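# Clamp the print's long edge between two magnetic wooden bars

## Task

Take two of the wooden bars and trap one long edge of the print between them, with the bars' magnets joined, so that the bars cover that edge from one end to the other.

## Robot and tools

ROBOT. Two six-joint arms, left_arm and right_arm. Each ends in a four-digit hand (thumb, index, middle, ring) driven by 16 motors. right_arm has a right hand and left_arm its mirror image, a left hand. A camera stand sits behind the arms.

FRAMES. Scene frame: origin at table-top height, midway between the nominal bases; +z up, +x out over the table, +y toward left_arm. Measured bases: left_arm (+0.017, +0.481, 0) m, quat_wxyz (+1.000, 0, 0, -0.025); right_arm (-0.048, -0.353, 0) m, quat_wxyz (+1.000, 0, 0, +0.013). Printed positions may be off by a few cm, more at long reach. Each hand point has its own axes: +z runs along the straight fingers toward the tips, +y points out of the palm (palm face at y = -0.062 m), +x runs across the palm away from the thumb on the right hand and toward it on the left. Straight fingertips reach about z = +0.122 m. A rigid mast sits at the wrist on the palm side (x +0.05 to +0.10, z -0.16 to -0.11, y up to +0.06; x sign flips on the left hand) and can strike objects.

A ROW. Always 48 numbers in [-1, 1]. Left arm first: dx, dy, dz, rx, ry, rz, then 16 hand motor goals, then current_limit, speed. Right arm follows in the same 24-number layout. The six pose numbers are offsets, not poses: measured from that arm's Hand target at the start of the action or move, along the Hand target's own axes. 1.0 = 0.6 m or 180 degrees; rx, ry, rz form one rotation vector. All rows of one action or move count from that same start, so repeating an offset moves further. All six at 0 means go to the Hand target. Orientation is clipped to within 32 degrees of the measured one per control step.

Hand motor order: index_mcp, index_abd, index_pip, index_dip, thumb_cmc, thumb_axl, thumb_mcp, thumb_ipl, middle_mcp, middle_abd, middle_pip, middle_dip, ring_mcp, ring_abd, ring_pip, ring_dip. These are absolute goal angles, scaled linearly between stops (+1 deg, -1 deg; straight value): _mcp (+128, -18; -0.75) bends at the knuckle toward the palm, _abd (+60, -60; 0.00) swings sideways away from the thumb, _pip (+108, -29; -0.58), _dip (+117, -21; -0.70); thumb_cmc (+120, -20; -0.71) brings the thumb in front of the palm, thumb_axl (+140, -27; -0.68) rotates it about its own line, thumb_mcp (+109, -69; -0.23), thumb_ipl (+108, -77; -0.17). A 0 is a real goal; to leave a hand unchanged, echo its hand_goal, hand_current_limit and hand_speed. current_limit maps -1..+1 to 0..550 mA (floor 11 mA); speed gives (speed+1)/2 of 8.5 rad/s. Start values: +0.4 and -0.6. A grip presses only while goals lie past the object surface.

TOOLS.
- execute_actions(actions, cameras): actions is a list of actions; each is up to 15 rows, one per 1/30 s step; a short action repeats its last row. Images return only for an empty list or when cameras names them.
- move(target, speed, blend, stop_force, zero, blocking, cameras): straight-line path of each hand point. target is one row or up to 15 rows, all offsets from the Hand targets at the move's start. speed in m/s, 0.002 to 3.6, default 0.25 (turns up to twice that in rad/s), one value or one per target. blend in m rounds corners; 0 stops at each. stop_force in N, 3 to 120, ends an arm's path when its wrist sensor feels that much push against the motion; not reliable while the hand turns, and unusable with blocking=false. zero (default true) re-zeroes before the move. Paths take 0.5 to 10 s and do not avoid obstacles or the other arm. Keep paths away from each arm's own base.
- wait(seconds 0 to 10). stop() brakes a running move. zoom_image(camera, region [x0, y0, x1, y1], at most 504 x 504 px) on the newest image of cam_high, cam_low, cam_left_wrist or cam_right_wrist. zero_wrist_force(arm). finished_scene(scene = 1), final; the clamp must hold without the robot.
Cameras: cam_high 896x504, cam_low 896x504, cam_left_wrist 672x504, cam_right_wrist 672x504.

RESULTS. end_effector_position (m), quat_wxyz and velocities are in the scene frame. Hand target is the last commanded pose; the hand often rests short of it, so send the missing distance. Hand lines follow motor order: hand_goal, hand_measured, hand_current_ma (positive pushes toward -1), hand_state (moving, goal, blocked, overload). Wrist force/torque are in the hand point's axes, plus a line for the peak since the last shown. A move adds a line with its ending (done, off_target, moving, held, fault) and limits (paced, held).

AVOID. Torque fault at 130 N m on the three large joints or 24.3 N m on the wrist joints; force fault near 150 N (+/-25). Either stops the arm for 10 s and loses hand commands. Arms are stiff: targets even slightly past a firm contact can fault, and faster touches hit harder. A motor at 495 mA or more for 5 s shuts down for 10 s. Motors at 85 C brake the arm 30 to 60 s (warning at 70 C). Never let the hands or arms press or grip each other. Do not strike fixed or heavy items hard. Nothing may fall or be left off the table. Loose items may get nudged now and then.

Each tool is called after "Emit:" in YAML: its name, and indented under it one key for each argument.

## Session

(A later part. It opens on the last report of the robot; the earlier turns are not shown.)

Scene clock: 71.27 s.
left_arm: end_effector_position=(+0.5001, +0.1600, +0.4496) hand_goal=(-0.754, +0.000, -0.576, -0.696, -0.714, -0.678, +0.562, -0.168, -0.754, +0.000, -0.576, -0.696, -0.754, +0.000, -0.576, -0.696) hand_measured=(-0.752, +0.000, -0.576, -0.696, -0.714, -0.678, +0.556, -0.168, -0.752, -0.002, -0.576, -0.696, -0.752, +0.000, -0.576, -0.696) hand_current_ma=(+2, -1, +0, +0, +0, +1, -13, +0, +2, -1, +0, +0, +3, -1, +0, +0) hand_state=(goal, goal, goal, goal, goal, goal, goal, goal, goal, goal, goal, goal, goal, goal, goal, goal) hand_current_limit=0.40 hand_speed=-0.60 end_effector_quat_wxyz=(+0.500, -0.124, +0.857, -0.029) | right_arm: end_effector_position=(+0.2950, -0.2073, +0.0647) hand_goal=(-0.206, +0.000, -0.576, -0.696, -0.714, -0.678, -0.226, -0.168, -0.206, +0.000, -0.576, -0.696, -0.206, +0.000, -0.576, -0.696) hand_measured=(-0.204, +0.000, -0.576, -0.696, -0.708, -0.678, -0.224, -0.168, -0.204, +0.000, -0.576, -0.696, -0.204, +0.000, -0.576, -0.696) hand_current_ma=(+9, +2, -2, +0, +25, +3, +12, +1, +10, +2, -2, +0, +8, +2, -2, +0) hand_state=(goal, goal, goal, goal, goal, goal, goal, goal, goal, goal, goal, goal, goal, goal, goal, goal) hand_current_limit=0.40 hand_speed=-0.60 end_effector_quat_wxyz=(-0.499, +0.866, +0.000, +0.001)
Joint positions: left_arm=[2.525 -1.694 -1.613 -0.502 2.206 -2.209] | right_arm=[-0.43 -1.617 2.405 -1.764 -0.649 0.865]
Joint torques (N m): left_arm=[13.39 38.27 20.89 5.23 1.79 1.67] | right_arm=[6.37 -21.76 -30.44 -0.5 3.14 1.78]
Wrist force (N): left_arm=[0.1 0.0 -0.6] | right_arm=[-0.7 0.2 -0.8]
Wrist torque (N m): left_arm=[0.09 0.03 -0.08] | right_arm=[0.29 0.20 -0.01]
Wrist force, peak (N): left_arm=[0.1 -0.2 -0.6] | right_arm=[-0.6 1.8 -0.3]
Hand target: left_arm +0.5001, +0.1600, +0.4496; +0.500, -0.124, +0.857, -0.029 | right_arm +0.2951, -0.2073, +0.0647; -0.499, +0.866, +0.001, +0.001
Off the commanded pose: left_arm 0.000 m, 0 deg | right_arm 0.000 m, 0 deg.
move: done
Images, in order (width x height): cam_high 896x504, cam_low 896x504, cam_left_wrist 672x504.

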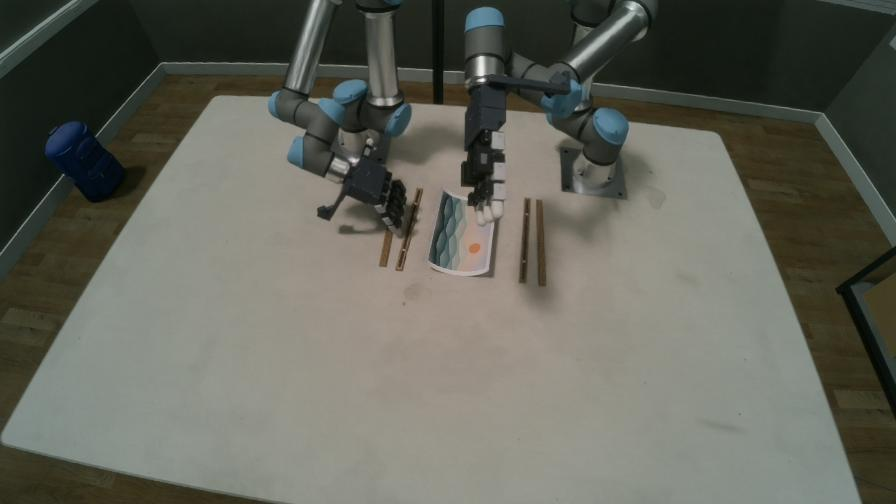

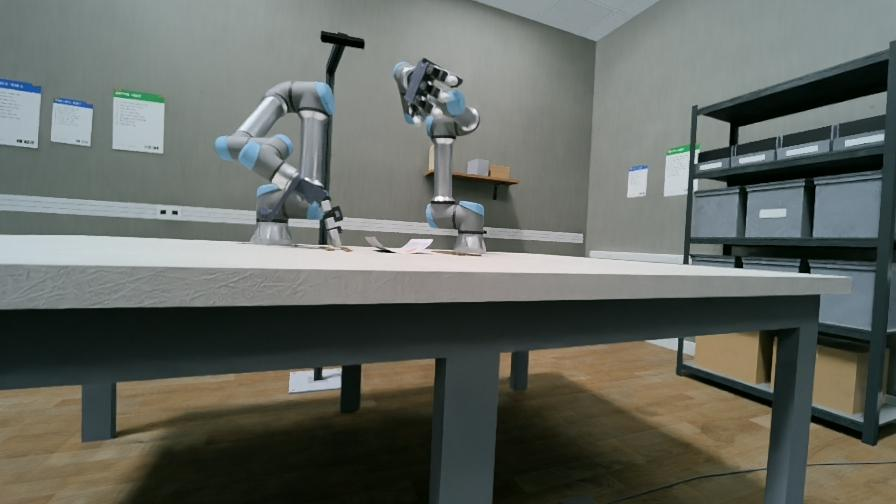

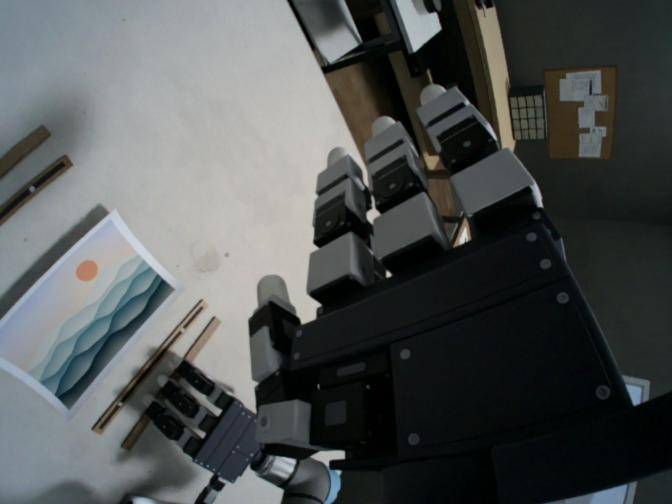

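Emit:
move:
  target: [0,0,0,0,0,0,-0.754,0,-0.576,-0.696,-0.714,-0.678,0.562,-0.168,-0.754,0,-0.576,-0.696,-0.754,0,-0.576,-0.696,0.4,-0.6,0,0.0293,0.0092,0,0,0,-0.2055,0,-0.576,-0.696,-0.714,-0.678,-0.226,-0.168,-0.2055,0,-0.576,-0.696,-0.2055,0,-0.576,-0.696,0.4,-0.6]
  speed: 0.02
  stop_force: 4
  cameras: ["cam_high","cam_left_wrist","cam_low"]

Emit:
zoom_image:
  camera: "cam_high"
  region: [350, 170, 460, 280]

Emit:
zoom_image:
  camera: "cam_low"
  region: [280, 190, 440, 270]

Scene clock: 73.90 s.
left_arm: end_effector_position=(+0.5001, +0.1600, +0.4496) hand_goal=(-0.754, +0.000, -0.576, -0.696, -0.714, -0.678, +0.562, -0.168, -0.754, +0.000, -0.576, -0.696, -0.754, +0.000, -0.576, -0.696) hand_measured=(-0.752, +0.000, -0.576, -0.696, -0.714, -0.678, +0.556, -0.168, -0.752, -0.002, -0.576, -0.696, -0.752, +0.000, -0.576, -0.696) hand_current_ma=(+2, -1, +0, +0, +0, +1, -13, +0, +2, -1, +0, +0, +3, -1, +0, +0) hand_state=(goal, goal, goal, goal, goal, goal, goal, goal, goal, goal, goal, goal, goal, goal, goal, goal) hand_current_limit=0.40 hand_speed=-0.60 end_effector_quat_wxyz=(+0.500, -0.124, +0.857, -0.029) | right_arm: end_effector_position=(+0.2951, -0.2092, +0.0565) hand_goal=(-0.206, +0.000, -0.576, -0.696, -0.714, -0.678, -0.226, -0.168, -0.206, +0.000, -0.576, -0.696, -0.206, +0.000, -0.576, -0.696) hand_measured=(-0.204, +0.002, -0.576, -0.696, -0.708, -0.678, -0.224, -0.168, -0.204, +0.002, -0.576, -0.696, -0.204, +0.002, -0.576, -0.696) hand_current_ma=(+6, +4, -2, +2, +25, +3, +12, +1, +9, +4, -2, +0, +8, +4, -2, +0) hand_state=(goal, goal, goal, goal, goal, goal, goal, goal, goal, goal, goal, goal, goal, goal, goal, goal) hand_current_limit=0.40 hand_speed=-0.60 end_effector_quat_wxyz=(-0.499, +0.866, +0.001, +0.001)
Joint positions: left_arm=[2.525 -1.694 -1.613 -0.502 2.206 -2.209] | right_arm=[-0.435 -1.597 2.414 -1.788 -0.652 0.858]
Joint torques (N m): left_arm=[13.33 38.29 19.31 5.27 1.75 1.88] | right_arm=[7.46 -28.21 -29.7 -3.79 2.79 2.35]
Wrist force (N): left_arm=[0.2 0.0 -0.3] | right_arm=[-0.7 -1.9 -2.5]
Wrist torque (N m): left_arm=[0.08 0.02 -0.07] | right_arm=[0.35 0.15 0.04]
Wrist force, peak (N): left_arm=[0.3 -0.1 -0.7] | right_arm=[-1.1 -22.5 -19.2]
Hand target: left_arm +0.5001, +0.1600, +0.4496; +0.500, -0.124, +0.857, -0.029 | right_arm +0.2951, -0.2092, +0.0565; -0.499, +0.866, +0.001, +0.001 (not the last commanded pose)
Off the commanded pose: left_arm 0.000 m, 0 deg | right_arm 0.010 m, 0 deg.
move: contact (right_arm)
Images, in order (width x height): cam_high 896x504, cam_low 896x504, cam_left_wrist 672x504.

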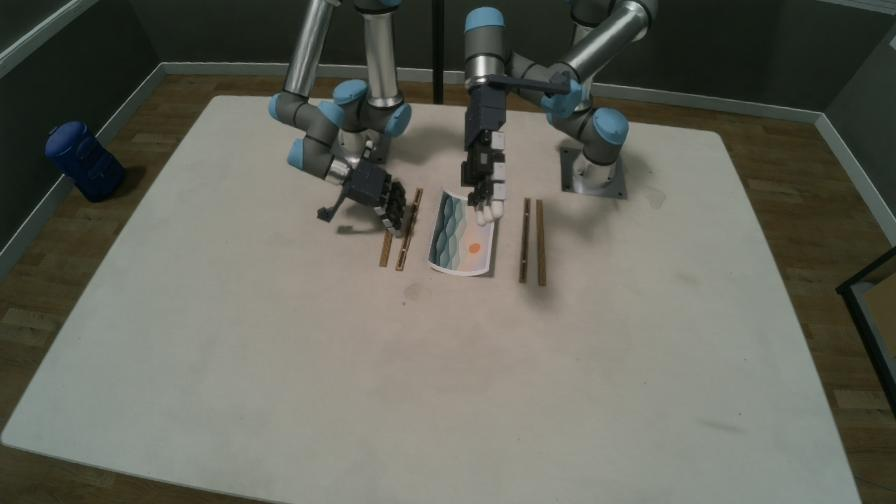

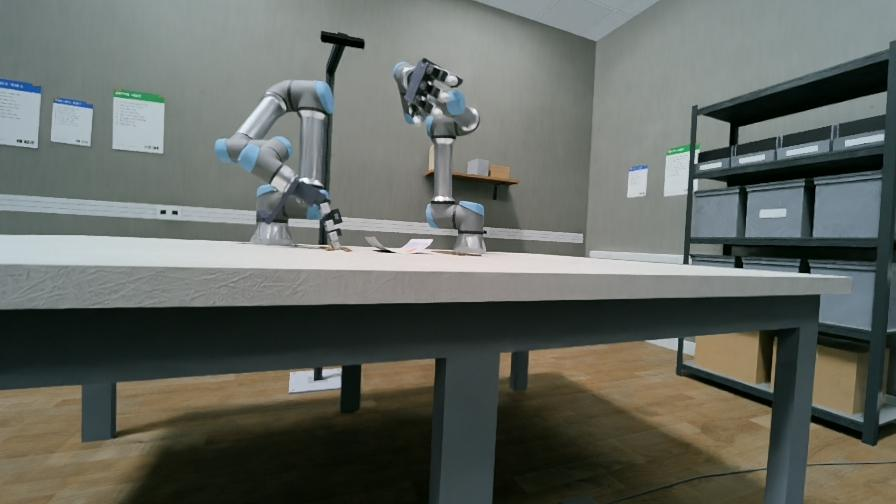

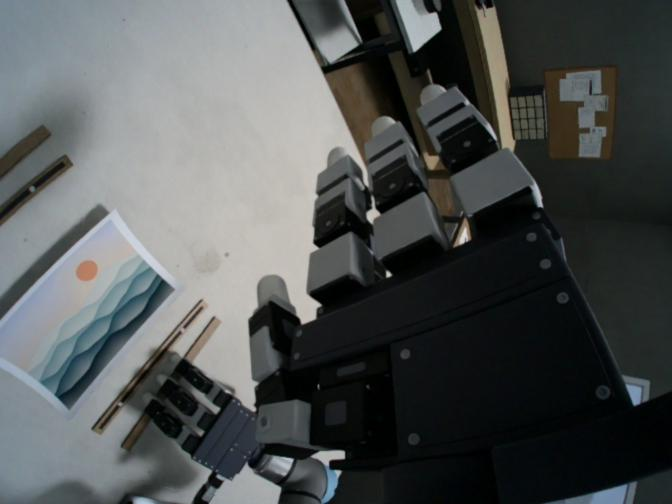

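Scaled by 4.582.

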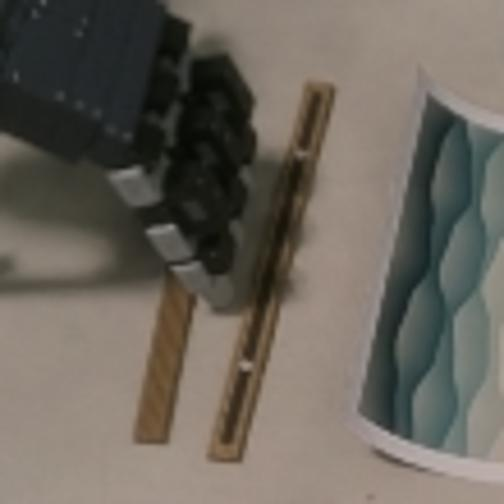

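Scaled by 3.150.

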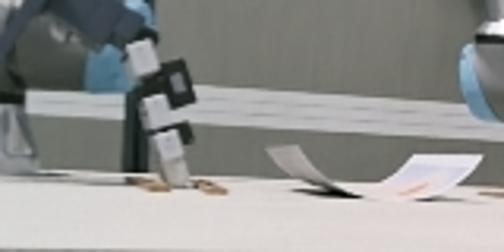

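Emit:
move:
  target:
    - [0,0,0,0,0,0,-0.754,0,-0.576,-0.696,-0.714,-0.678,0.562,-0.168,-0.754,0,-0.576,-0.696,-0.754,0,-0.576,-0.696,0.4,-0.6,0,-0.0029,-0.0017,0,0.0063,0.0037,-0.2055,0,-0.576,-0.696,-0.714,-0.678,-0.226,-0.168,-0.2055,0,-0.576,-0.696,-0.2055,0,-0.576,-0.696,0.4,-0.6]
    - [0,0,0,0,0,0,-0.754,0,-0.576,-0.696,-0.714,-0.678,0.562,-0.168,-0.754,0,-0.576,-0.696,-0.754,0,-0.576,-0.696,0.4,-0.6,0,-0.0445,0.0705,0,0.0063,0.0037,-0.2055,0,-0.576,-0.696,-0.714,-0.678,-0.226,-0.168,-0.2055,0,-0.576,-0.696,-0.2055,0,-0.576,-0.696,0.4,-0.6]
  speed: 0.05
  cameras: ["cam_high","cam_left_wrist","cam_low"]

Emit:
zoom_image:
  camera: "cam_high"
  region: [360, 170, 510, 290]

Emit:
zoom_image:
  camera: "cam_left_wrist"
  region: [0, 200, 280, 480]

Emit:
zoom_image:
  camera: "cam_low"
  region: [310, 210, 450, 270]

Scene clock: 79.33 s.
left_arm: end_effector_position=(+0.5001, +0.1600, +0.4496) hand_goal=(-0.754, +0.000, -0.576, -0.696, -0.714, -0.678, +0.562, -0.168, -0.754, +0.000, -0.576, -0.696, -0.754, +0.000, -0.576, -0.696) hand_measured=(-0.752, +0.000, -0.576, -0.696, -0.714, -0.678, +0.556, -0.168, -0.752, -0.002, -0.576, -0.696, -0.752, +0.000, -0.576, -0.696) hand_current_ma=(+2, -1, +0, +0, +0, +1, -13, +0, +2, -1, +0, +0, +3, -1, +0, +0) hand_state=(goal, goal, goal, goal, goal, goal, goal, goal, goal, goal, goal, goal, goal, goal, goal, goal) hand_current_limit=0.40 hand_speed=-0.60 end_effector_quat_wxyz=(+0.500, -0.124, +0.857, -0.029) | right_arm: end_effector_position=(+0.2949, -0.1591, +0.0583) hand_goal=(-0.206, +0.000, -0.576, -0.696, -0.714, -0.678, -0.226, -0.168, -0.206, +0.000, -0.576, -0.696, -0.206, +0.000, -0.576, -0.696) hand_measured=(-0.204, +0.000, -0.576, -0.696, -0.708, -0.678, -0.224, -0.168, -0.202, +0.002, -0.576, -0.696, -0.202, +0.002, -0.576, -0.696) hand_current_ma=(+10, +1, -2, +2, +25, +3, +12, +1, +13, +3, -2, +0, +13, +4, -1, +0) hand_state=(goal, goal, goal, goal, goal, goal, goal, goal, goal, goal, goal, goal, goal, goal, goal, goal) hand_current_limit=0.40 hand_speed=-0.60 end_effector_quat_wxyz=(-0.500, +0.866, -0.010, +0.007)
Joint positions: left_arm=[2.525 -1.694 -1.613 -0.502 2.206 -2.209] | right_arm=[-0.301 -1.582 2.459 -2.044 -0.576 1.098]
Joint torques (N m): left_arm=[12.87 37.71 17.38 5.31 1.76 1.76] | right_arm=[-1.74 -29.15 -21.06 -0.56 -0.52 -1.23]
Wrist force (N): left_arm=[0.2 0.0 -0.5] | right_arm=[-0.5 0.0 -0.6]
Wrist torque (N m): left_arm=[0.10 0.02 -0.08] | right_arm=[0.24 0.18 0.07]
Wrist force, peak (N): left_arm=[0.4 0.3 -0.7] | right_arm=[-0.8 -2.2 -2.6]
Hand target: left_arm +0.5001, +0.1600, +0.4496; +0.500, -0.124, +0.857, -0.029 | right_arm +0.2951, -0.1592, +0.0584; -0.499, +0.866, -0.009, +0.007
Off the commanded pose: left_arm 0.000 m, 0 deg | right_arm 0.000 m, 0 deg.
move: done
Images, in order (width x height): cam_high 896x504, cam_low 896x504, cam_left_wrist 672x504.

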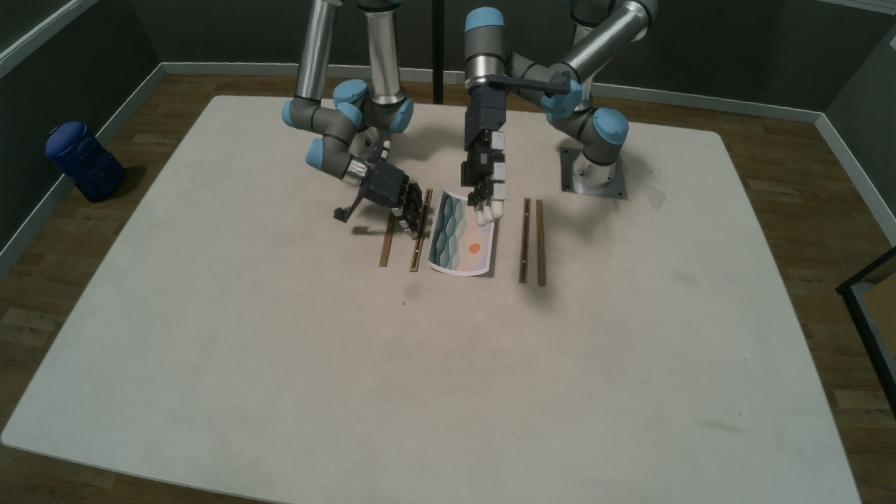

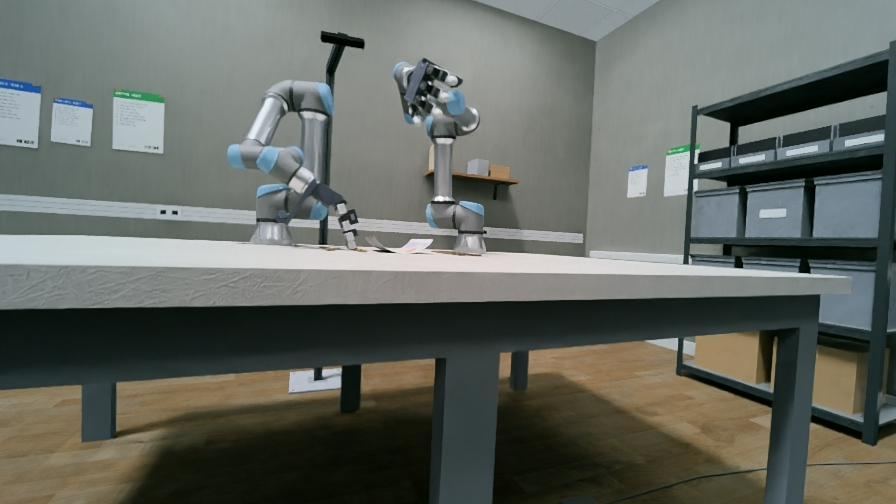

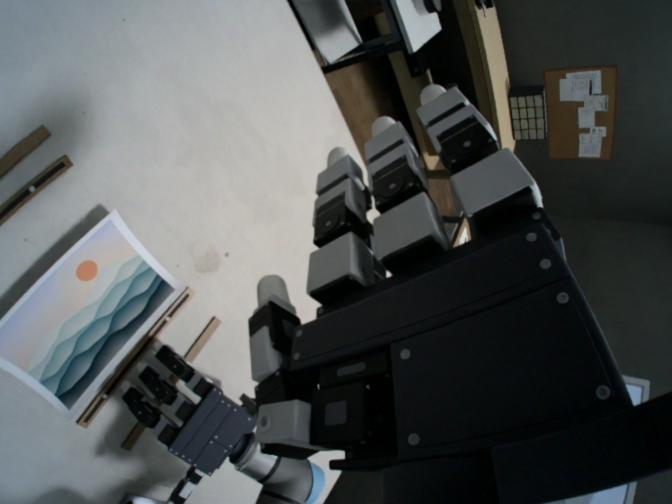

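Scaled by 3.360.

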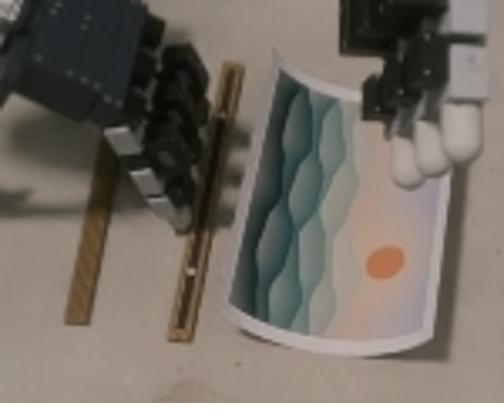

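Scaled by 1.800 from the camera's 672x504 image, which has a finer 960x720 frame.

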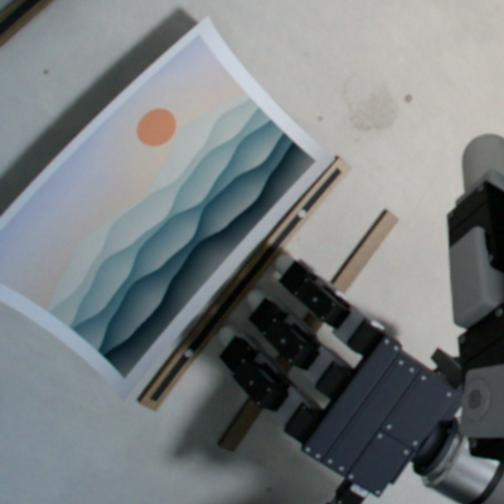

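Scaled by 3.600.

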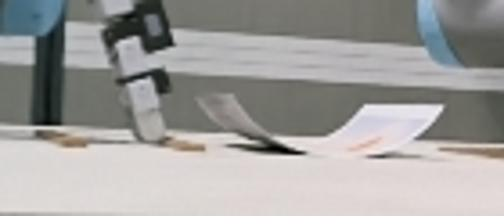

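Emit:
zoom_image:
  camera: "cam_high"
  region: [410, 245, 500, 295]

Emit:
zoom_image:
  camera: "cam_high"
  region: [410, 175, 500, 225]

Emit:
zoom_image:
  camera: "cam_low"
  region: [340, 225, 440, 265]

Emit:
zoom_image:
  camera: "cam_left_wrist"
  region: [40, 270, 220, 450]

Scaled by 5.600.

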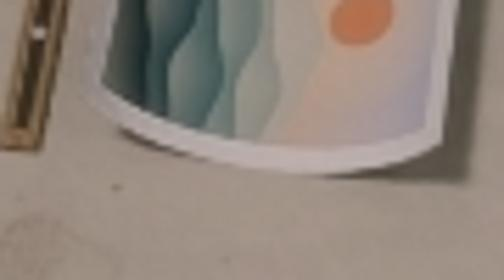

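Scaled by 5.600.

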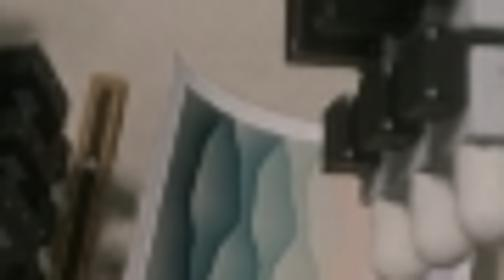

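Scaled by 5.040.

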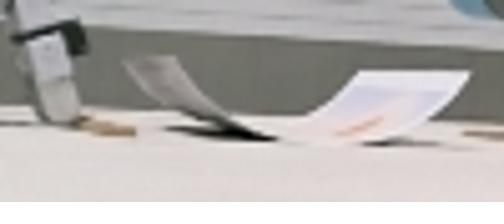

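Scaled by 2.800 from the camera's 672x504 image, which has a finer 960x720 frame.

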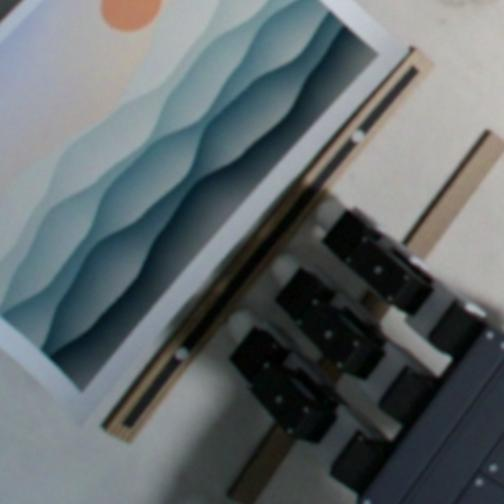

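Emit:
move:
  target:
    - [0,0,0,0,0,0,-0.754,0,-0.576,-0.696,-0.714,-0.678,0.562,-0.168,-0.754,0,-0.576,-0.696,-0.754,0,-0.576,-0.696,0.4,-0.6,-0.0009,-0.0204,0.0354,0,0.0028,0.0016,-0.2055,0,-0.576,-0.696,-0.714,-0.678,-0.226,-0.168,-0.2055,0,-0.576,-0.696,-0.2055,0,-0.576,-0.696,0.4,-0.6]
    - [0,0,0,0,0,0,-0.754,0,-0.576,-0.696,-0.714,-0.678,0.562,-0.168,-0.754,0,-0.576,-0.696,-0.754,0,-0.576,-0.696,0.4,-0.6,0,-0.0038,0.0065,0,0.0028,0.0016,-0.2055,0,-0.576,-0.696,-0.714,-0.678,-0.226,-0.168,-0.2055,0,-0.576,-0.696,-0.2055,0,-0.576,-0.696,0.4,-0.6]
    - [0,0,0,0,0,0,-0.754,0,-0.576,-0.696,-0.714,-0.678,0.562,-0.168,-0.754,0,-0.576,-0.696,-0.754,0,-0.576,-0.696,0.4,-0.6,0,-0.1648,-0.1145,0,0.0028,0.0016,-0.2055,0,-0.576,-0.696,-0.714,-0.678,-0.226,-0.168,-0.2055,0,-0.576,-0.696,-0.2055,0,-0.576,-0.696,0.4,-0.6]
  speed: [0.04, 0.06, 0.2]
  cameras: ["cam_high","cam_left_wrist","cam_low"]

Emit:
zoom_image:
  camera: "cam_high"
  region: [360, 170, 510, 290]

Emit:
zoom_image:
  camera: "cam_left_wrist"
  region: [0, 200, 280, 480]

Emit:
zoom_image:
  camera: "cam_low"
  region: [310, 210, 450, 270]

Scene clock: 96.87 s.
left_arm: end_effector_position=(+0.5001, +0.1600, +0.4496) hand_goal=(-0.754, +0.000, -0.576, -0.696, -0.714, -0.678, +0.562, -0.168, -0.754, +0.000, -0.576, -0.696, -0.754, +0.000, -0.576, -0.696) hand_measured=(-0.752, +0.000, -0.576, -0.696, -0.714, -0.678, +0.556, -0.168, -0.752, -0.002, -0.576, -0.696, -0.752, +0.000, -0.576, -0.696) hand_current_ma=(+2, -1, +0, +0, +0, +1, -13, +0, +2, -1, +0, +0, +3, -1, +0, +0) hand_state=(goal, goal, goal, goal, goal, goal, goal, goal, goal, goal, goal, goal, goal, goal, goal, goal) hand_current_limit=0.40 hand_speed=-0.60 end_effector_quat_wxyz=(+0.500, -0.124, +0.857, -0.029) | right_arm: end_effector_position=(+0.2946, -0.1691, +0.1784) hand_goal=(-0.206, +0.000, -0.576, -0.696, -0.714, -0.678, -0.226, -0.168, -0.206, +0.000, -0.576, -0.696, -0.206, +0.000, -0.576, -0.696) hand_measured=(-0.202, +0.000, -0.576, -0.696, -0.706, -0.678, -0.224, -0.168, -0.202, +0.002, -0.576, -0.696, -0.202, +0.002, -0.576, -0.696) hand_current_ma=(+12, +1, -2, +2, +26, +3, +12, +1, +13, +3, -2, +0, +13, +4, -1, +0) hand_state=(goal, goal, goal, goal, goal, goal, goal, goal, goal, goal, goal, goal, goal, goal, goal, goal) hand_current_limit=0.40 hand_speed=-0.60 end_effector_quat_wxyz=(-0.499, +0.866, -0.014, +0.009)
Joint positions: left_arm=[2.525 -1.694 -1.613 -0.502 2.206 -2.209] | right_arm=[-0.331 -1.839 2.269 -1.57 -0.584 1.063]
Joint torques (N m): left_arm=[12.23 38.17 17.27 5.31 1.82 1.64] | right_arm=[6.08 -7.5 -19.81 0.63 3.19 2.46]
Wrist force (N): left_arm=[0.0 0.1 -0.4] | right_arm=[-0.8 0.2 -0.3]
Wrist torque (N m): left_arm=[0.09 0.04 -0.09] | right_arm=[0.26 0.21 -0.01]
Wrist force, peak (N): left_arm=[0.2 0.2 -0.8] | right_arm=[-0.7 -1.7 -1.6]
Hand target: left_arm +0.5001, +0.1600, +0.4496; +0.500, -0.124, +0.857, -0.029 | right_arm +0.2946, -0.1691, +0.1784; -0.499, +0.866, -0.014, +0.009
Off the commanded pose: left_arm 0.000 m, 0 deg | right_arm 0.000 m, 0 deg.
move: done
Images, in order (width x height): cam_high 896x504, cam_low 896x504, cam_left_wrist 672x504.

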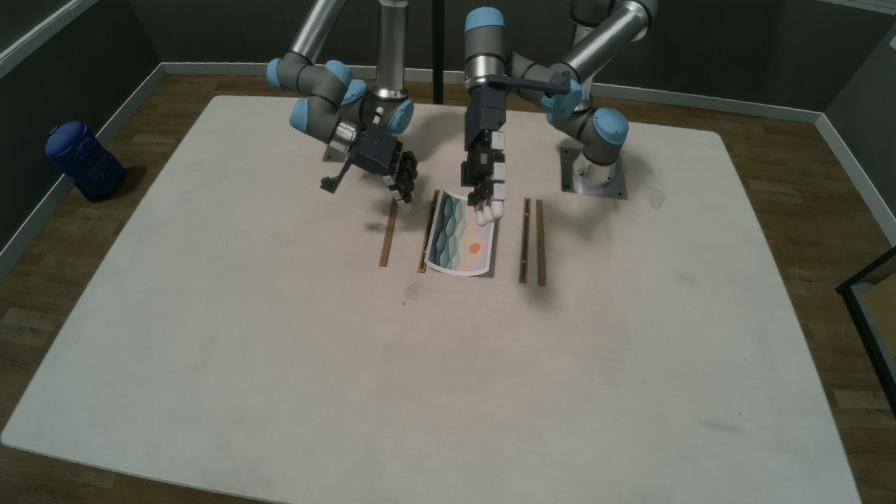

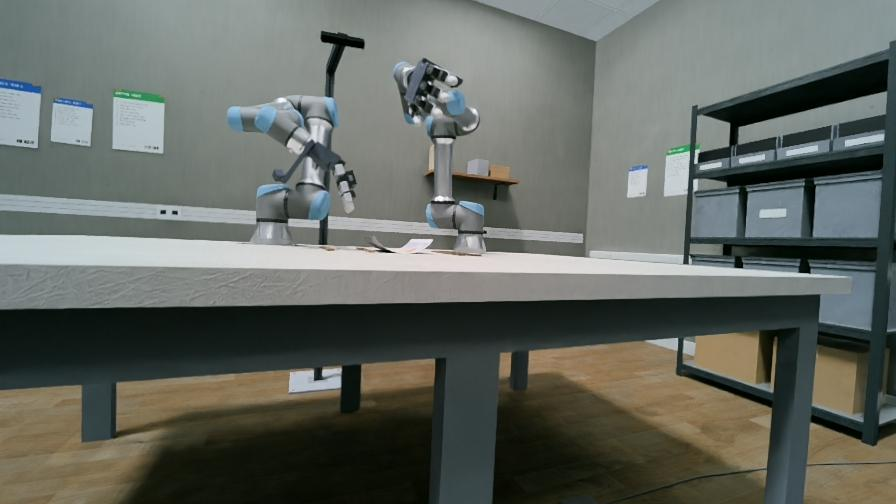

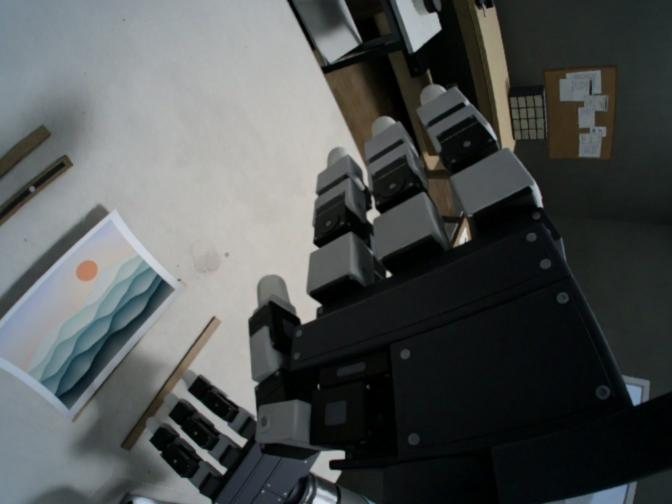

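Scaled by 3.360.

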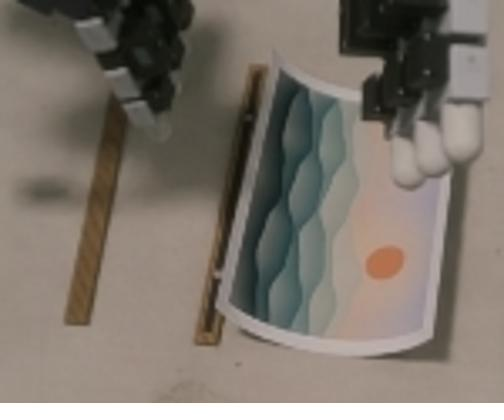

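Scaled by 1.800 from the camera's 672x504 image, which has a finer 960x720 frame.

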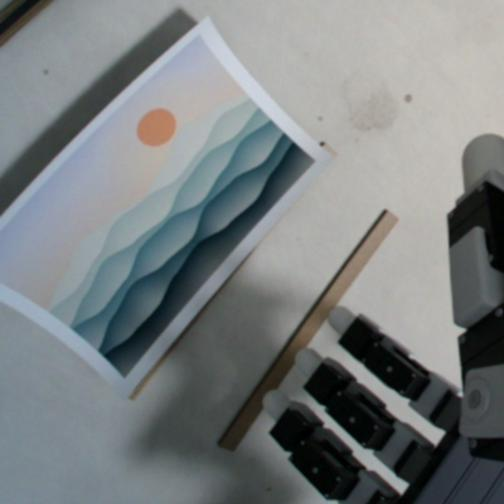

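Scaled by 3.600.

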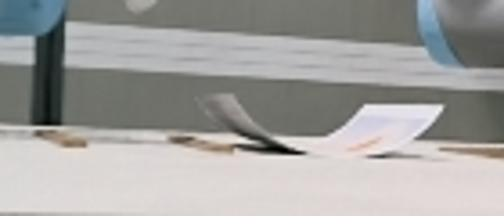

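Emit:
move:
  target: [0,0,0,0,0,0,-0.754,0,-0.576,-0.696,-0.714,-0.678,0.562,-0.168,-0.754,0,-0.576,-0.696,-0.754,0,-0.576,-0.696,0.4,-0.6,0.0275,0.0523,0.1407,0.0556,-0.0144,-0.0067,0.0685,0,-0.1387,-0.1159,0.657,-0.678,-0.226,-0.168,0.0685,0,-0.1387,-0.1159,-0.754,0,-0.576,-0.696,0.4,-0.6]
  speed: 0.12
  cameras: ["cam_high","cam_left_wrist","cam_low"]

Emit:
zoom_image:
  camera: "cam_high"
  region: [350, 160, 470, 280]

Emit:
zoom_image:
  camera: "cam_left_wrist"
  region: [40, 280, 260, 500]

Emit:
zoom_image:
  camera: "cam_low"
  region: [270, 190, 420, 265]

Scene clock: 108.87 s.
left_arm: end_effector_position=(+0.5001, +0.1600, +0.4496) hand_goal=(-0.754, +0.000, -0.576, -0.696, -0.714, -0.678, +0.562, -0.168, -0.754, +0.000, -0.576, -0.696, -0.754, +0.000, -0.576, -0.696) hand_measured=(-0.752, +0.000, -0.576, -0.696, -0.714, -0.678, +0.556, -0.168, -0.752, -0.002, -0.576, -0.696, -0.752, +0.000, -0.576, -0.696) hand_current_ma=(+2, -1, +0, +0, +0, +1, -13, +0, +2, -1, +0, +0, +3, -1, +0, +0) hand_state=(goal, goal, goal, goal, goal, goal, goal, goal, goal, goal, goal, goal, goal, goal, goal, goal) hand_current_limit=0.40 hand_speed=-0.60 end_effector_quat_wxyz=(+0.500, -0.124, +0.857, -0.029) | right_arm: end_effector_position=(+0.3131, -0.1123, +0.1090) hand_goal=(+0.068, +0.000, -0.138, -0.116, +0.656, -0.678, -0.226, -0.168, +0.068, +0.000, -0.138, -0.116, -0.754, +0.000, -0.576, -0.696) hand_measured=(+0.068, +0.000, -0.142, -0.120, +0.652, -0.678, -0.224, -0.168, +0.066, +0.002, -0.142, -0.120, -0.734, +0.002, -0.576, -0.696) hand_current_ma=(-3, +1, -17, -12, -11, +3, +12, +1, -4, +3, -14, -14, +81, +4, -1, +0) hand_state=(goal, goal, goal, goal, goal, goal, goal, goal, goal, goal, goal, goal, goal, goal, goal, goal) hand_current_limit=0.40 hand_speed=-0.60 end_effector_quat_wxyz=(-0.573, +0.819, +0.007, -0.004)
Joint positions: left_arm=[2.525 -1.694 -1.613 -0.502 2.206 -2.209] | right_arm=[-0.236 -1.583 2.335 -1.774 -0.414 0.98]
Joint torques (N m): left_arm=[11.97 37.88 17.03 5.26 1.88 1.57] | right_arm=[-4.76 -12.87 -30.59 0.27 1.7 -0.66]
Wrist force (N): left_arm=[0.1 0.0 -0.6] | right_arm=[-0.6 0.3 -0.6]
Wrist torque (N m): left_arm=[0.09 0.02 -0.08] | right_arm=[0.35 0.21 0.06]
Wrist force, peak (N): left_arm=[0.1 -0.3 -0.8] | right_arm=[-1.0 -1.2 -0.8]
Hand target: left_arm +0.5001, +0.1600, +0.4496; +0.500, -0.124, +0.857, -0.029 | right_arm +0.3131, -0.1123, +0.1090; -0.573, +0.819, +0.007, -0.004
Off the commanded pose: left_arm 0.000 m, 0 deg | right_arm 0.000 m, 0 deg.
move: done
Images, in order (width x height): cam_high 896x504, cam_low 896x504, cam_left_wrist 672x504.

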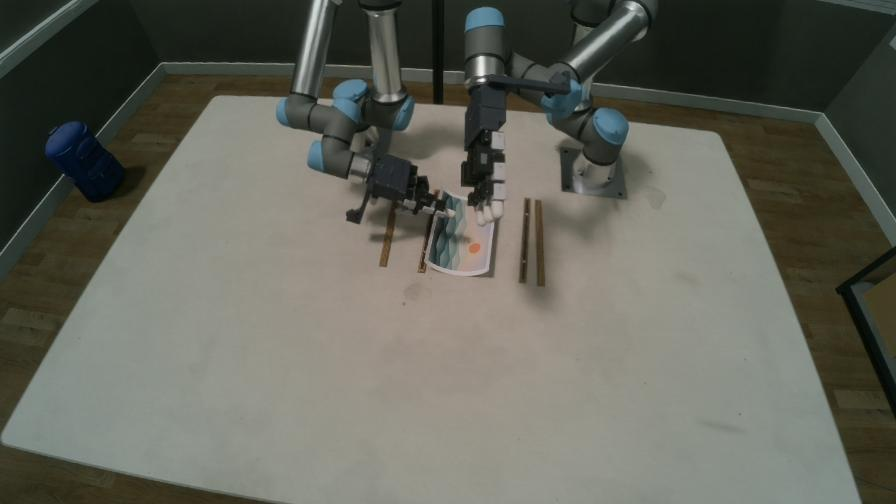

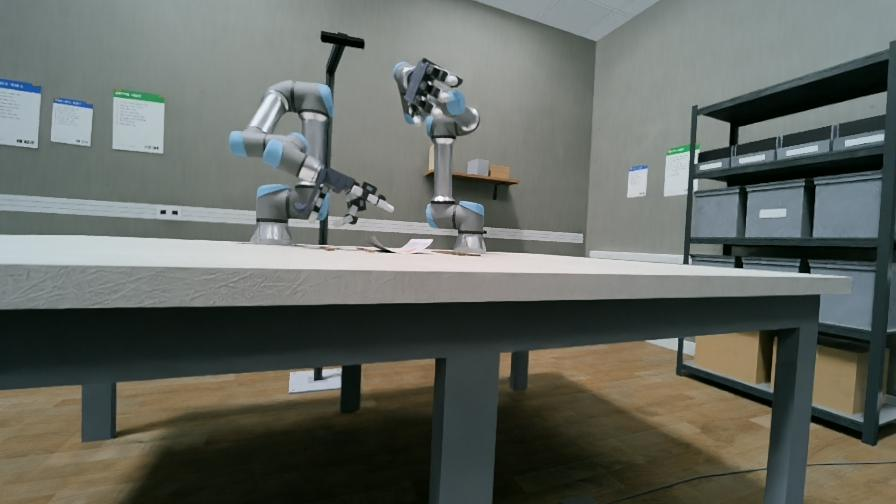

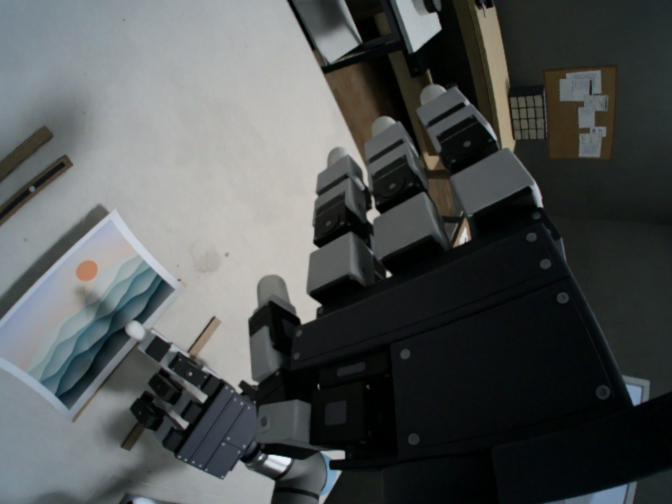

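Scaled by 4.200.

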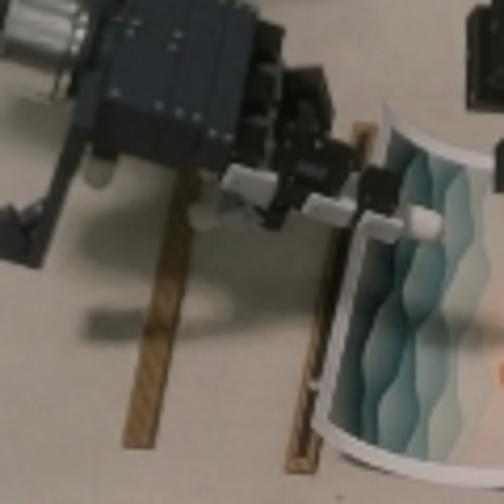

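Scaled by 2.291 from the camera's 672x504 image, which has a finer 960x720 frame.

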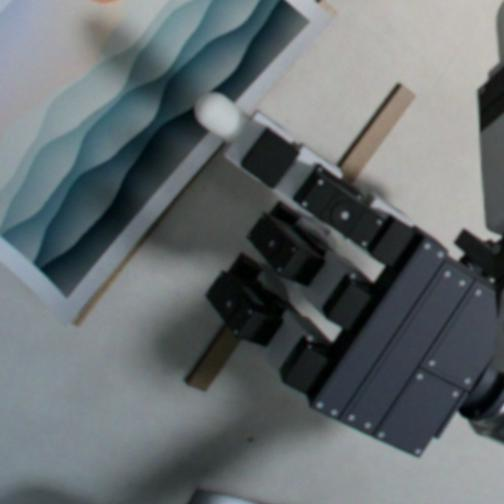

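Scaled by 3.360.

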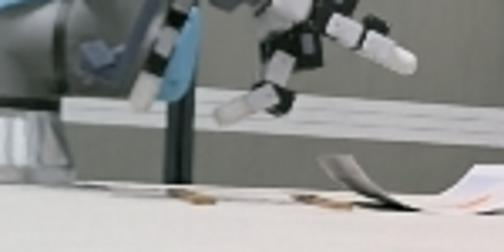

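Emit:
move:
  target: [0,0,0,0,0,0,-0.754,0,-0.576,-0.696,-0.714,-0.678,0.562,-0.168,-0.754,0,-0.576,-0.696,-0.754,0,-0.576,-0.696,0.4,-0.6,0.0001,0.0938,0.0395,0,0,0,0.0685,0,-0.1387,-0.1159,0.657,-0.678,-0.226,-0.168,0.0685,0,-0.1387,-0.1159,-0.754,0,-0.576,-0.696,0.4,-0.6]
  speed: 0.1
  cameras: ["cam_high","cam_left_wrist","cam_low"]

Emit:
zoom_image:
  camera: "cam_high"
  region: [350, 160, 470, 280]

Emit:
zoom_image:
  camera: "cam_left_wrist"
  region: [100, 320, 240, 460]

Emit:
zoom_image:
  camera: "cam_low"
  region: [290, 210, 400, 265]

Scene clock: 111.87 s.
left_arm: end_effector_position=(+0.5001, +0.1600, +0.4496) hand_goal=(-0.754, +0.000, -0.576, -0.696, -0.714, -0.678, +0.562, -0.168, -0.754, +0.000, -0.576, -0.696, -0.754, +0.000, -0.576, -0.696) hand_measured=(-0.752, +0.000, -0.576, -0.696, -0.714, -0.678, +0.556, -0.168, -0.752, -0.002, -0.576, -0.696, -0.752, +0.000, -0.576, -0.696) hand_current_ma=(+2, -1, +0, +0, +0, +1, -13, +0, +2, -1, +0, +0, +3, -1, +0, +0) hand_state=(goal, goal, goal, goal, goal, goal, goal, goal, goal, goal, goal, goal, goal, goal, goal, goal) hand_current_limit=0.40 hand_speed=-0.60 end_effector_quat_wxyz=(+0.500, -0.124, +0.857, -0.029) | right_arm: end_effector_position=(+0.3132, -0.1093, +0.0480) hand_goal=(+0.068, +0.000, -0.138, -0.116, +0.656, -0.678, -0.226, -0.168, +0.068, +0.000, -0.138, -0.116, -0.754, +0.000, -0.576, -0.696) hand_measured=(+0.068, +0.000, -0.142, -0.120, +0.654, -0.678, -0.224, -0.168, +0.066, +0.002, -0.142, -0.120, -0.736, +0.002, -0.576, -0.696) hand_current_ma=(-3, +1, -16, -12, -10, +3, +12, +1, -3, +3, -14, -14, +78, +4, +0, +0) hand_state=(goal, goal, goal, goal, goal, goal, goal, goal, goal, goal, goal, goal, goal, goal, goal, goal) hand_current_limit=0.40 hand_speed=-0.60 end_effector_quat_wxyz=(-0.573, +0.819, +0.007, -0.004)
Joint positions: left_arm=[2.525 -1.694 -1.613 -0.502 2.206 -2.209] | right_arm=[-0.228 -1.423 2.403 -2.017 -0.41 0.997]
Joint torques (N m): left_arm=[12.07 37.75 16.9 5.33 1.73 1.52] | right_arm=[-2.12 -23.75 -26.42 -0.87 1.87 -2.35]
Wrist force (N): left_arm=[-0.1 0.1 -0.6] | right_arm=[-0.8 0.3 -0.4]
Wrist torque (N m): left_arm=[0.11 0.05 -0.10] | right_arm=[0.33 0.22 0.05]
Wrist force, peak (N): left_arm=[0.0 0.3 -0.7] | right_arm=[-0.9 1.7 0.3]
Hand target: left_arm +0.5001, +0.1600, +0.4496; +0.500, -0.124, +0.857, -0.029 | right_arm +0.3133, -0.1094, +0.0480; -0.573, +0.819, +0.007, -0.004
Off the commanded pose: left_arm 0.000 m, 0 deg | right_arm 0.000 m, 0 deg.
move: done
Images, in order (width x height): cam_high 896x504, cam_low 896x504, cam_left_wrist 672x504.

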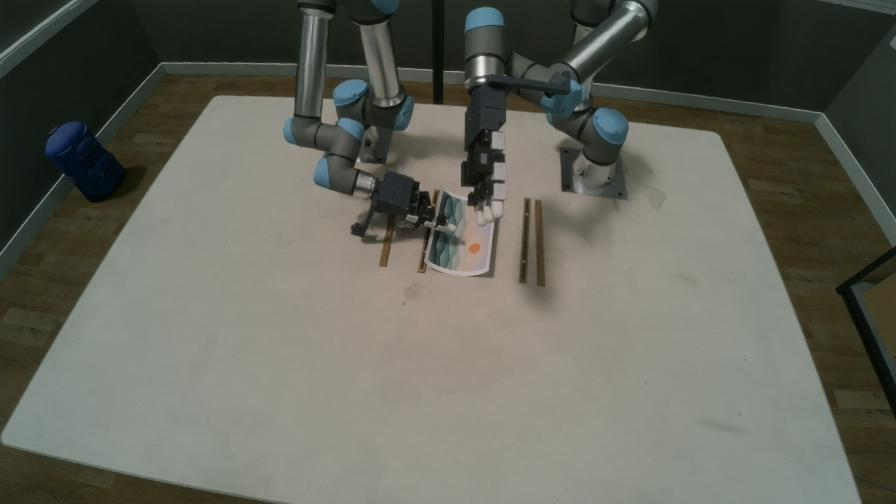

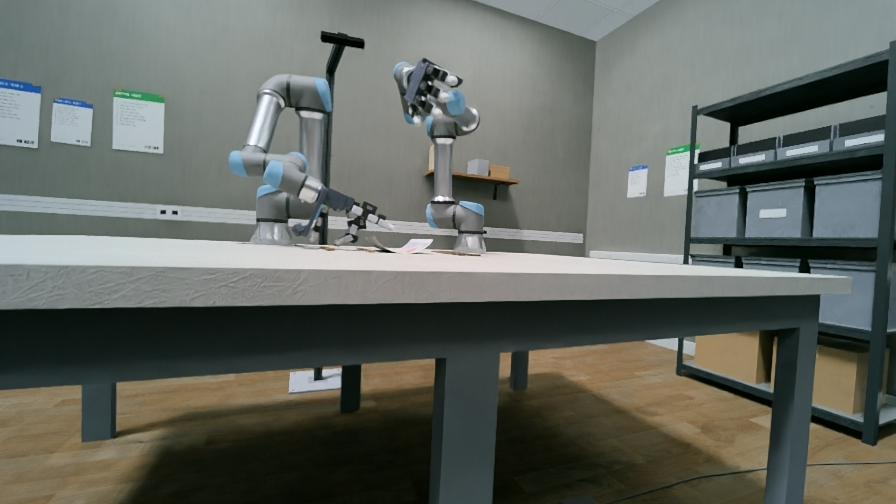

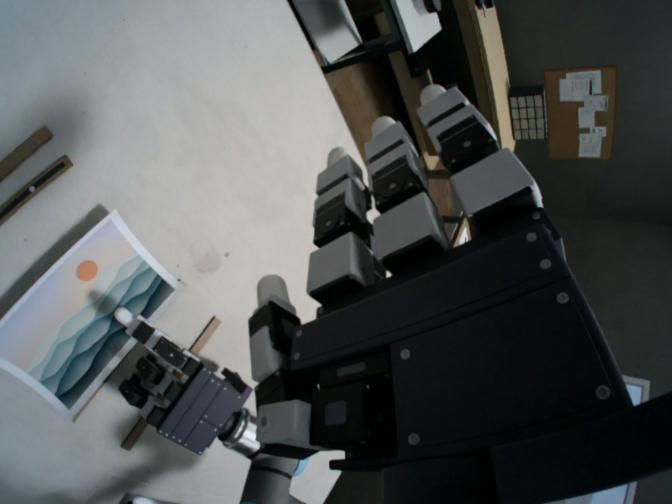

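Scaled by 4.200.

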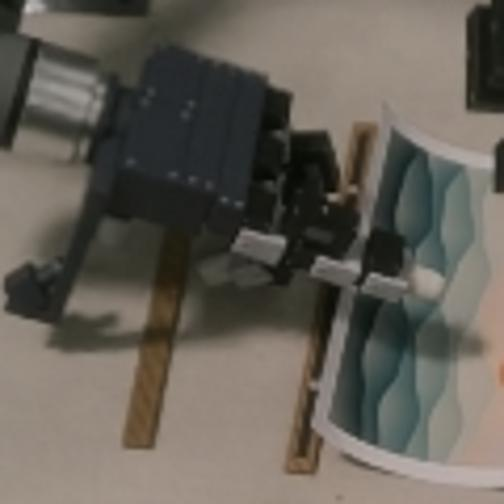

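Scaled by 3.600 from the camera's 672x504 image, which has a finer 960x720 frame.

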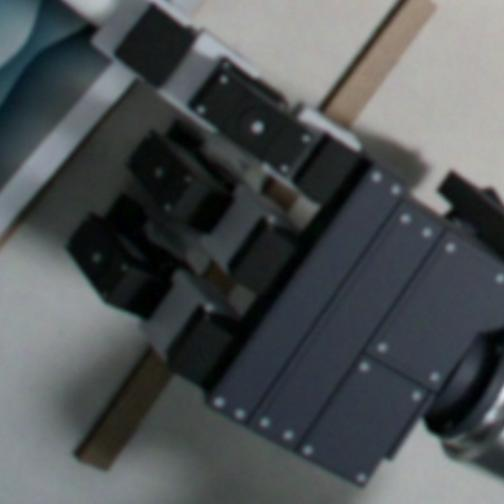

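Scaled by 4.582.

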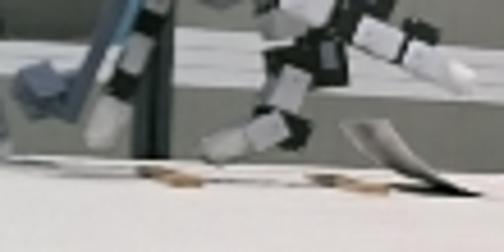

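Emit:
move:
  target: [0,0,0,0,0,0,-0.754,0,-0.576,-0.696,-0.714,-0.678,0.562,-0.168,-0.754,0,-0.576,-0.696,-0.754,0,-0.576,-0.696,0.4,-0.6,0,0.0204,0.0074,0,0,0,0.0685,0,-0.1387,-0.1159,0.657,-0.678,-0.226,-0.168,0.0685,0,-0.1387,-0.1159,-0.754,0,-0.576,-0.696,0.4,-0.6]
  speed: 0.008
  stop_force: 3
  cameras: ["cam_low","cam_left_wrist"]

Emit:
zoom_image:
  camera: "cam_low"
  region: [290, 210, 400, 265]

Scene clock: 115.83 s.
left_arm: end_effector_position=(+0.5001, +0.1600, +0.4496) hand_goal=(-0.754, +0.000, -0.576, -0.696, -0.714, -0.678, +0.562, -0.168, -0.754, +0.000, -0.576, -0.696, -0.754, +0.000, -0.576, -0.696) hand_measured=(-0.752, +0.000, -0.576, -0.696, -0.714, -0.678, +0.556, -0.168, -0.752, -0.002, -0.576, -0.696, -0.752, +0.000, -0.576, -0.696) hand_current_ma=(+2, -1, +0, +0, +0, +1, -13, +0, +2, -1, +0, +0, +3, -1, +0, +0) hand_state=(goal, goal, goal, goal, goal, goal, goal, goal, goal, goal, goal, goal, goal, goal, goal, goal) hand_current_limit=0.40 hand_speed=-0.60 end_effector_quat_wxyz=(+0.500, -0.124, +0.857, -0.029) | right_arm: end_effector_position=(+0.3133, -0.1094, +0.0375) hand_goal=(+0.068, +0.000, -0.138, -0.116, +0.656, -0.678, -0.226, -0.168, +0.068, +0.000, -0.138, -0.116, -0.754, +0.000, -0.576, -0.696) hand_measured=(+0.066, +0.000, -0.138, -0.114, +0.654, -0.678, -0.224, -0.168, +0.066, +0.002, -0.140, -0.116, -0.736, +0.002, -0.576, -0.696) hand_current_ma=(-3, +1, +0, +8, -10, +3, +12, +1, -4, +3, -4, +2, +78, +4, +0, +0) hand_state=(goal, goal, goal, goal, goal, goal, goal, goal, goal, goal, goal, goal, goal, goal, goal, goal) hand_current_limit=0.40 hand_speed=-0.60 end_effector_quat_wxyz=(-0.573, +0.819, +0.007, -0.004)
Joint positions: left_arm=[2.525 -1.694 -1.613 -0.502 2.206 -2.209] | right_arm=[-0.228 -1.392 2.411 -2.056 -0.41 0.997]
Joint torques (N m): left_arm=[12.06 38.35 16.95 5.22 1.75 1.6] | right_arm=[-6.81 -34.68 -26.83 0.85 -0.23 -1.78]
Wrist force (N): left_arm=[-0.1 -0.1 -0.5] | right_arm=[-0.8 0.2 -0.5]
Wrist torque (N m): left_arm=[0.08 0.04 -0.09] | right_arm=[0.31 0.23 0.09]
Wrist force, peak (N): left_arm=[0.3 -0.2 -0.7] | right_arm=[-0.9 -4.8 0.3]
Hand target: left_arm +0.5001, +0.1600, +0.4496; +0.500, -0.124, +0.857, -0.029 | right_arm +0.3133, -0.1094, +0.0375; -0.573, +0.819, +0.007, -0.004 (not the last commanded pose)
Off the commanded pose: left_arm 0.000 m, 0 deg | right_arm 0.002 m, 0 deg.
move: contact (right_arm)
Images, in order (width x height): cam_low 896x504, cam_left_wrist 672x504.

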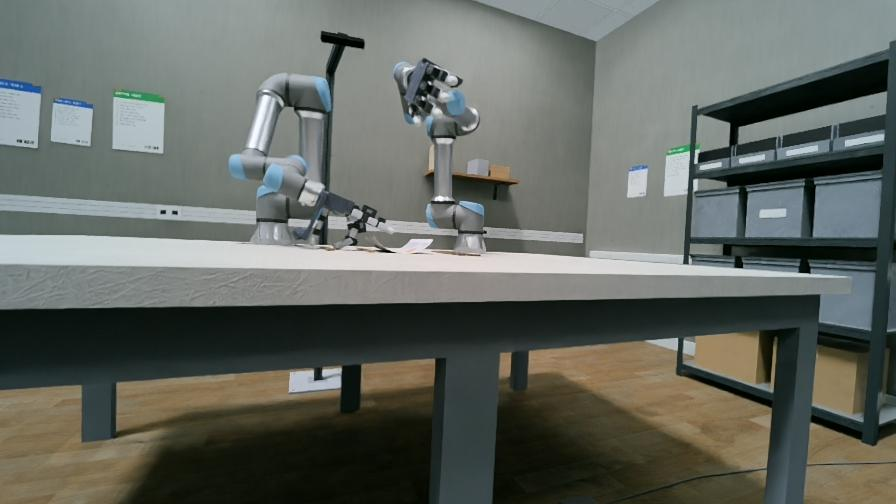

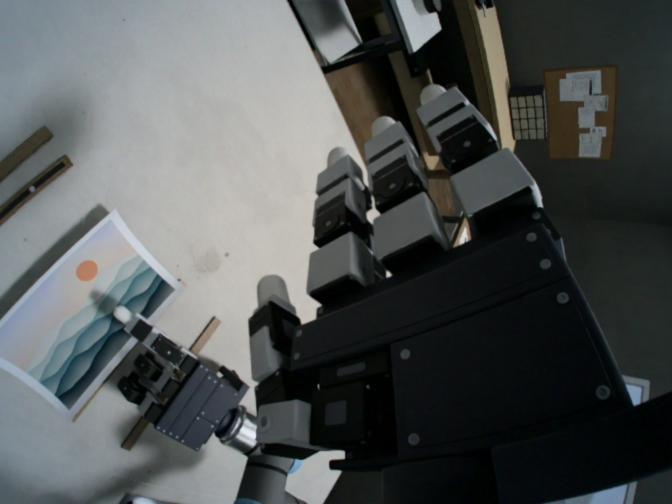

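Scaled by 4.582.

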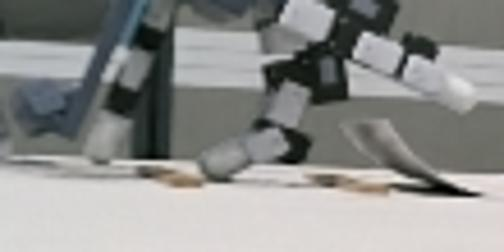

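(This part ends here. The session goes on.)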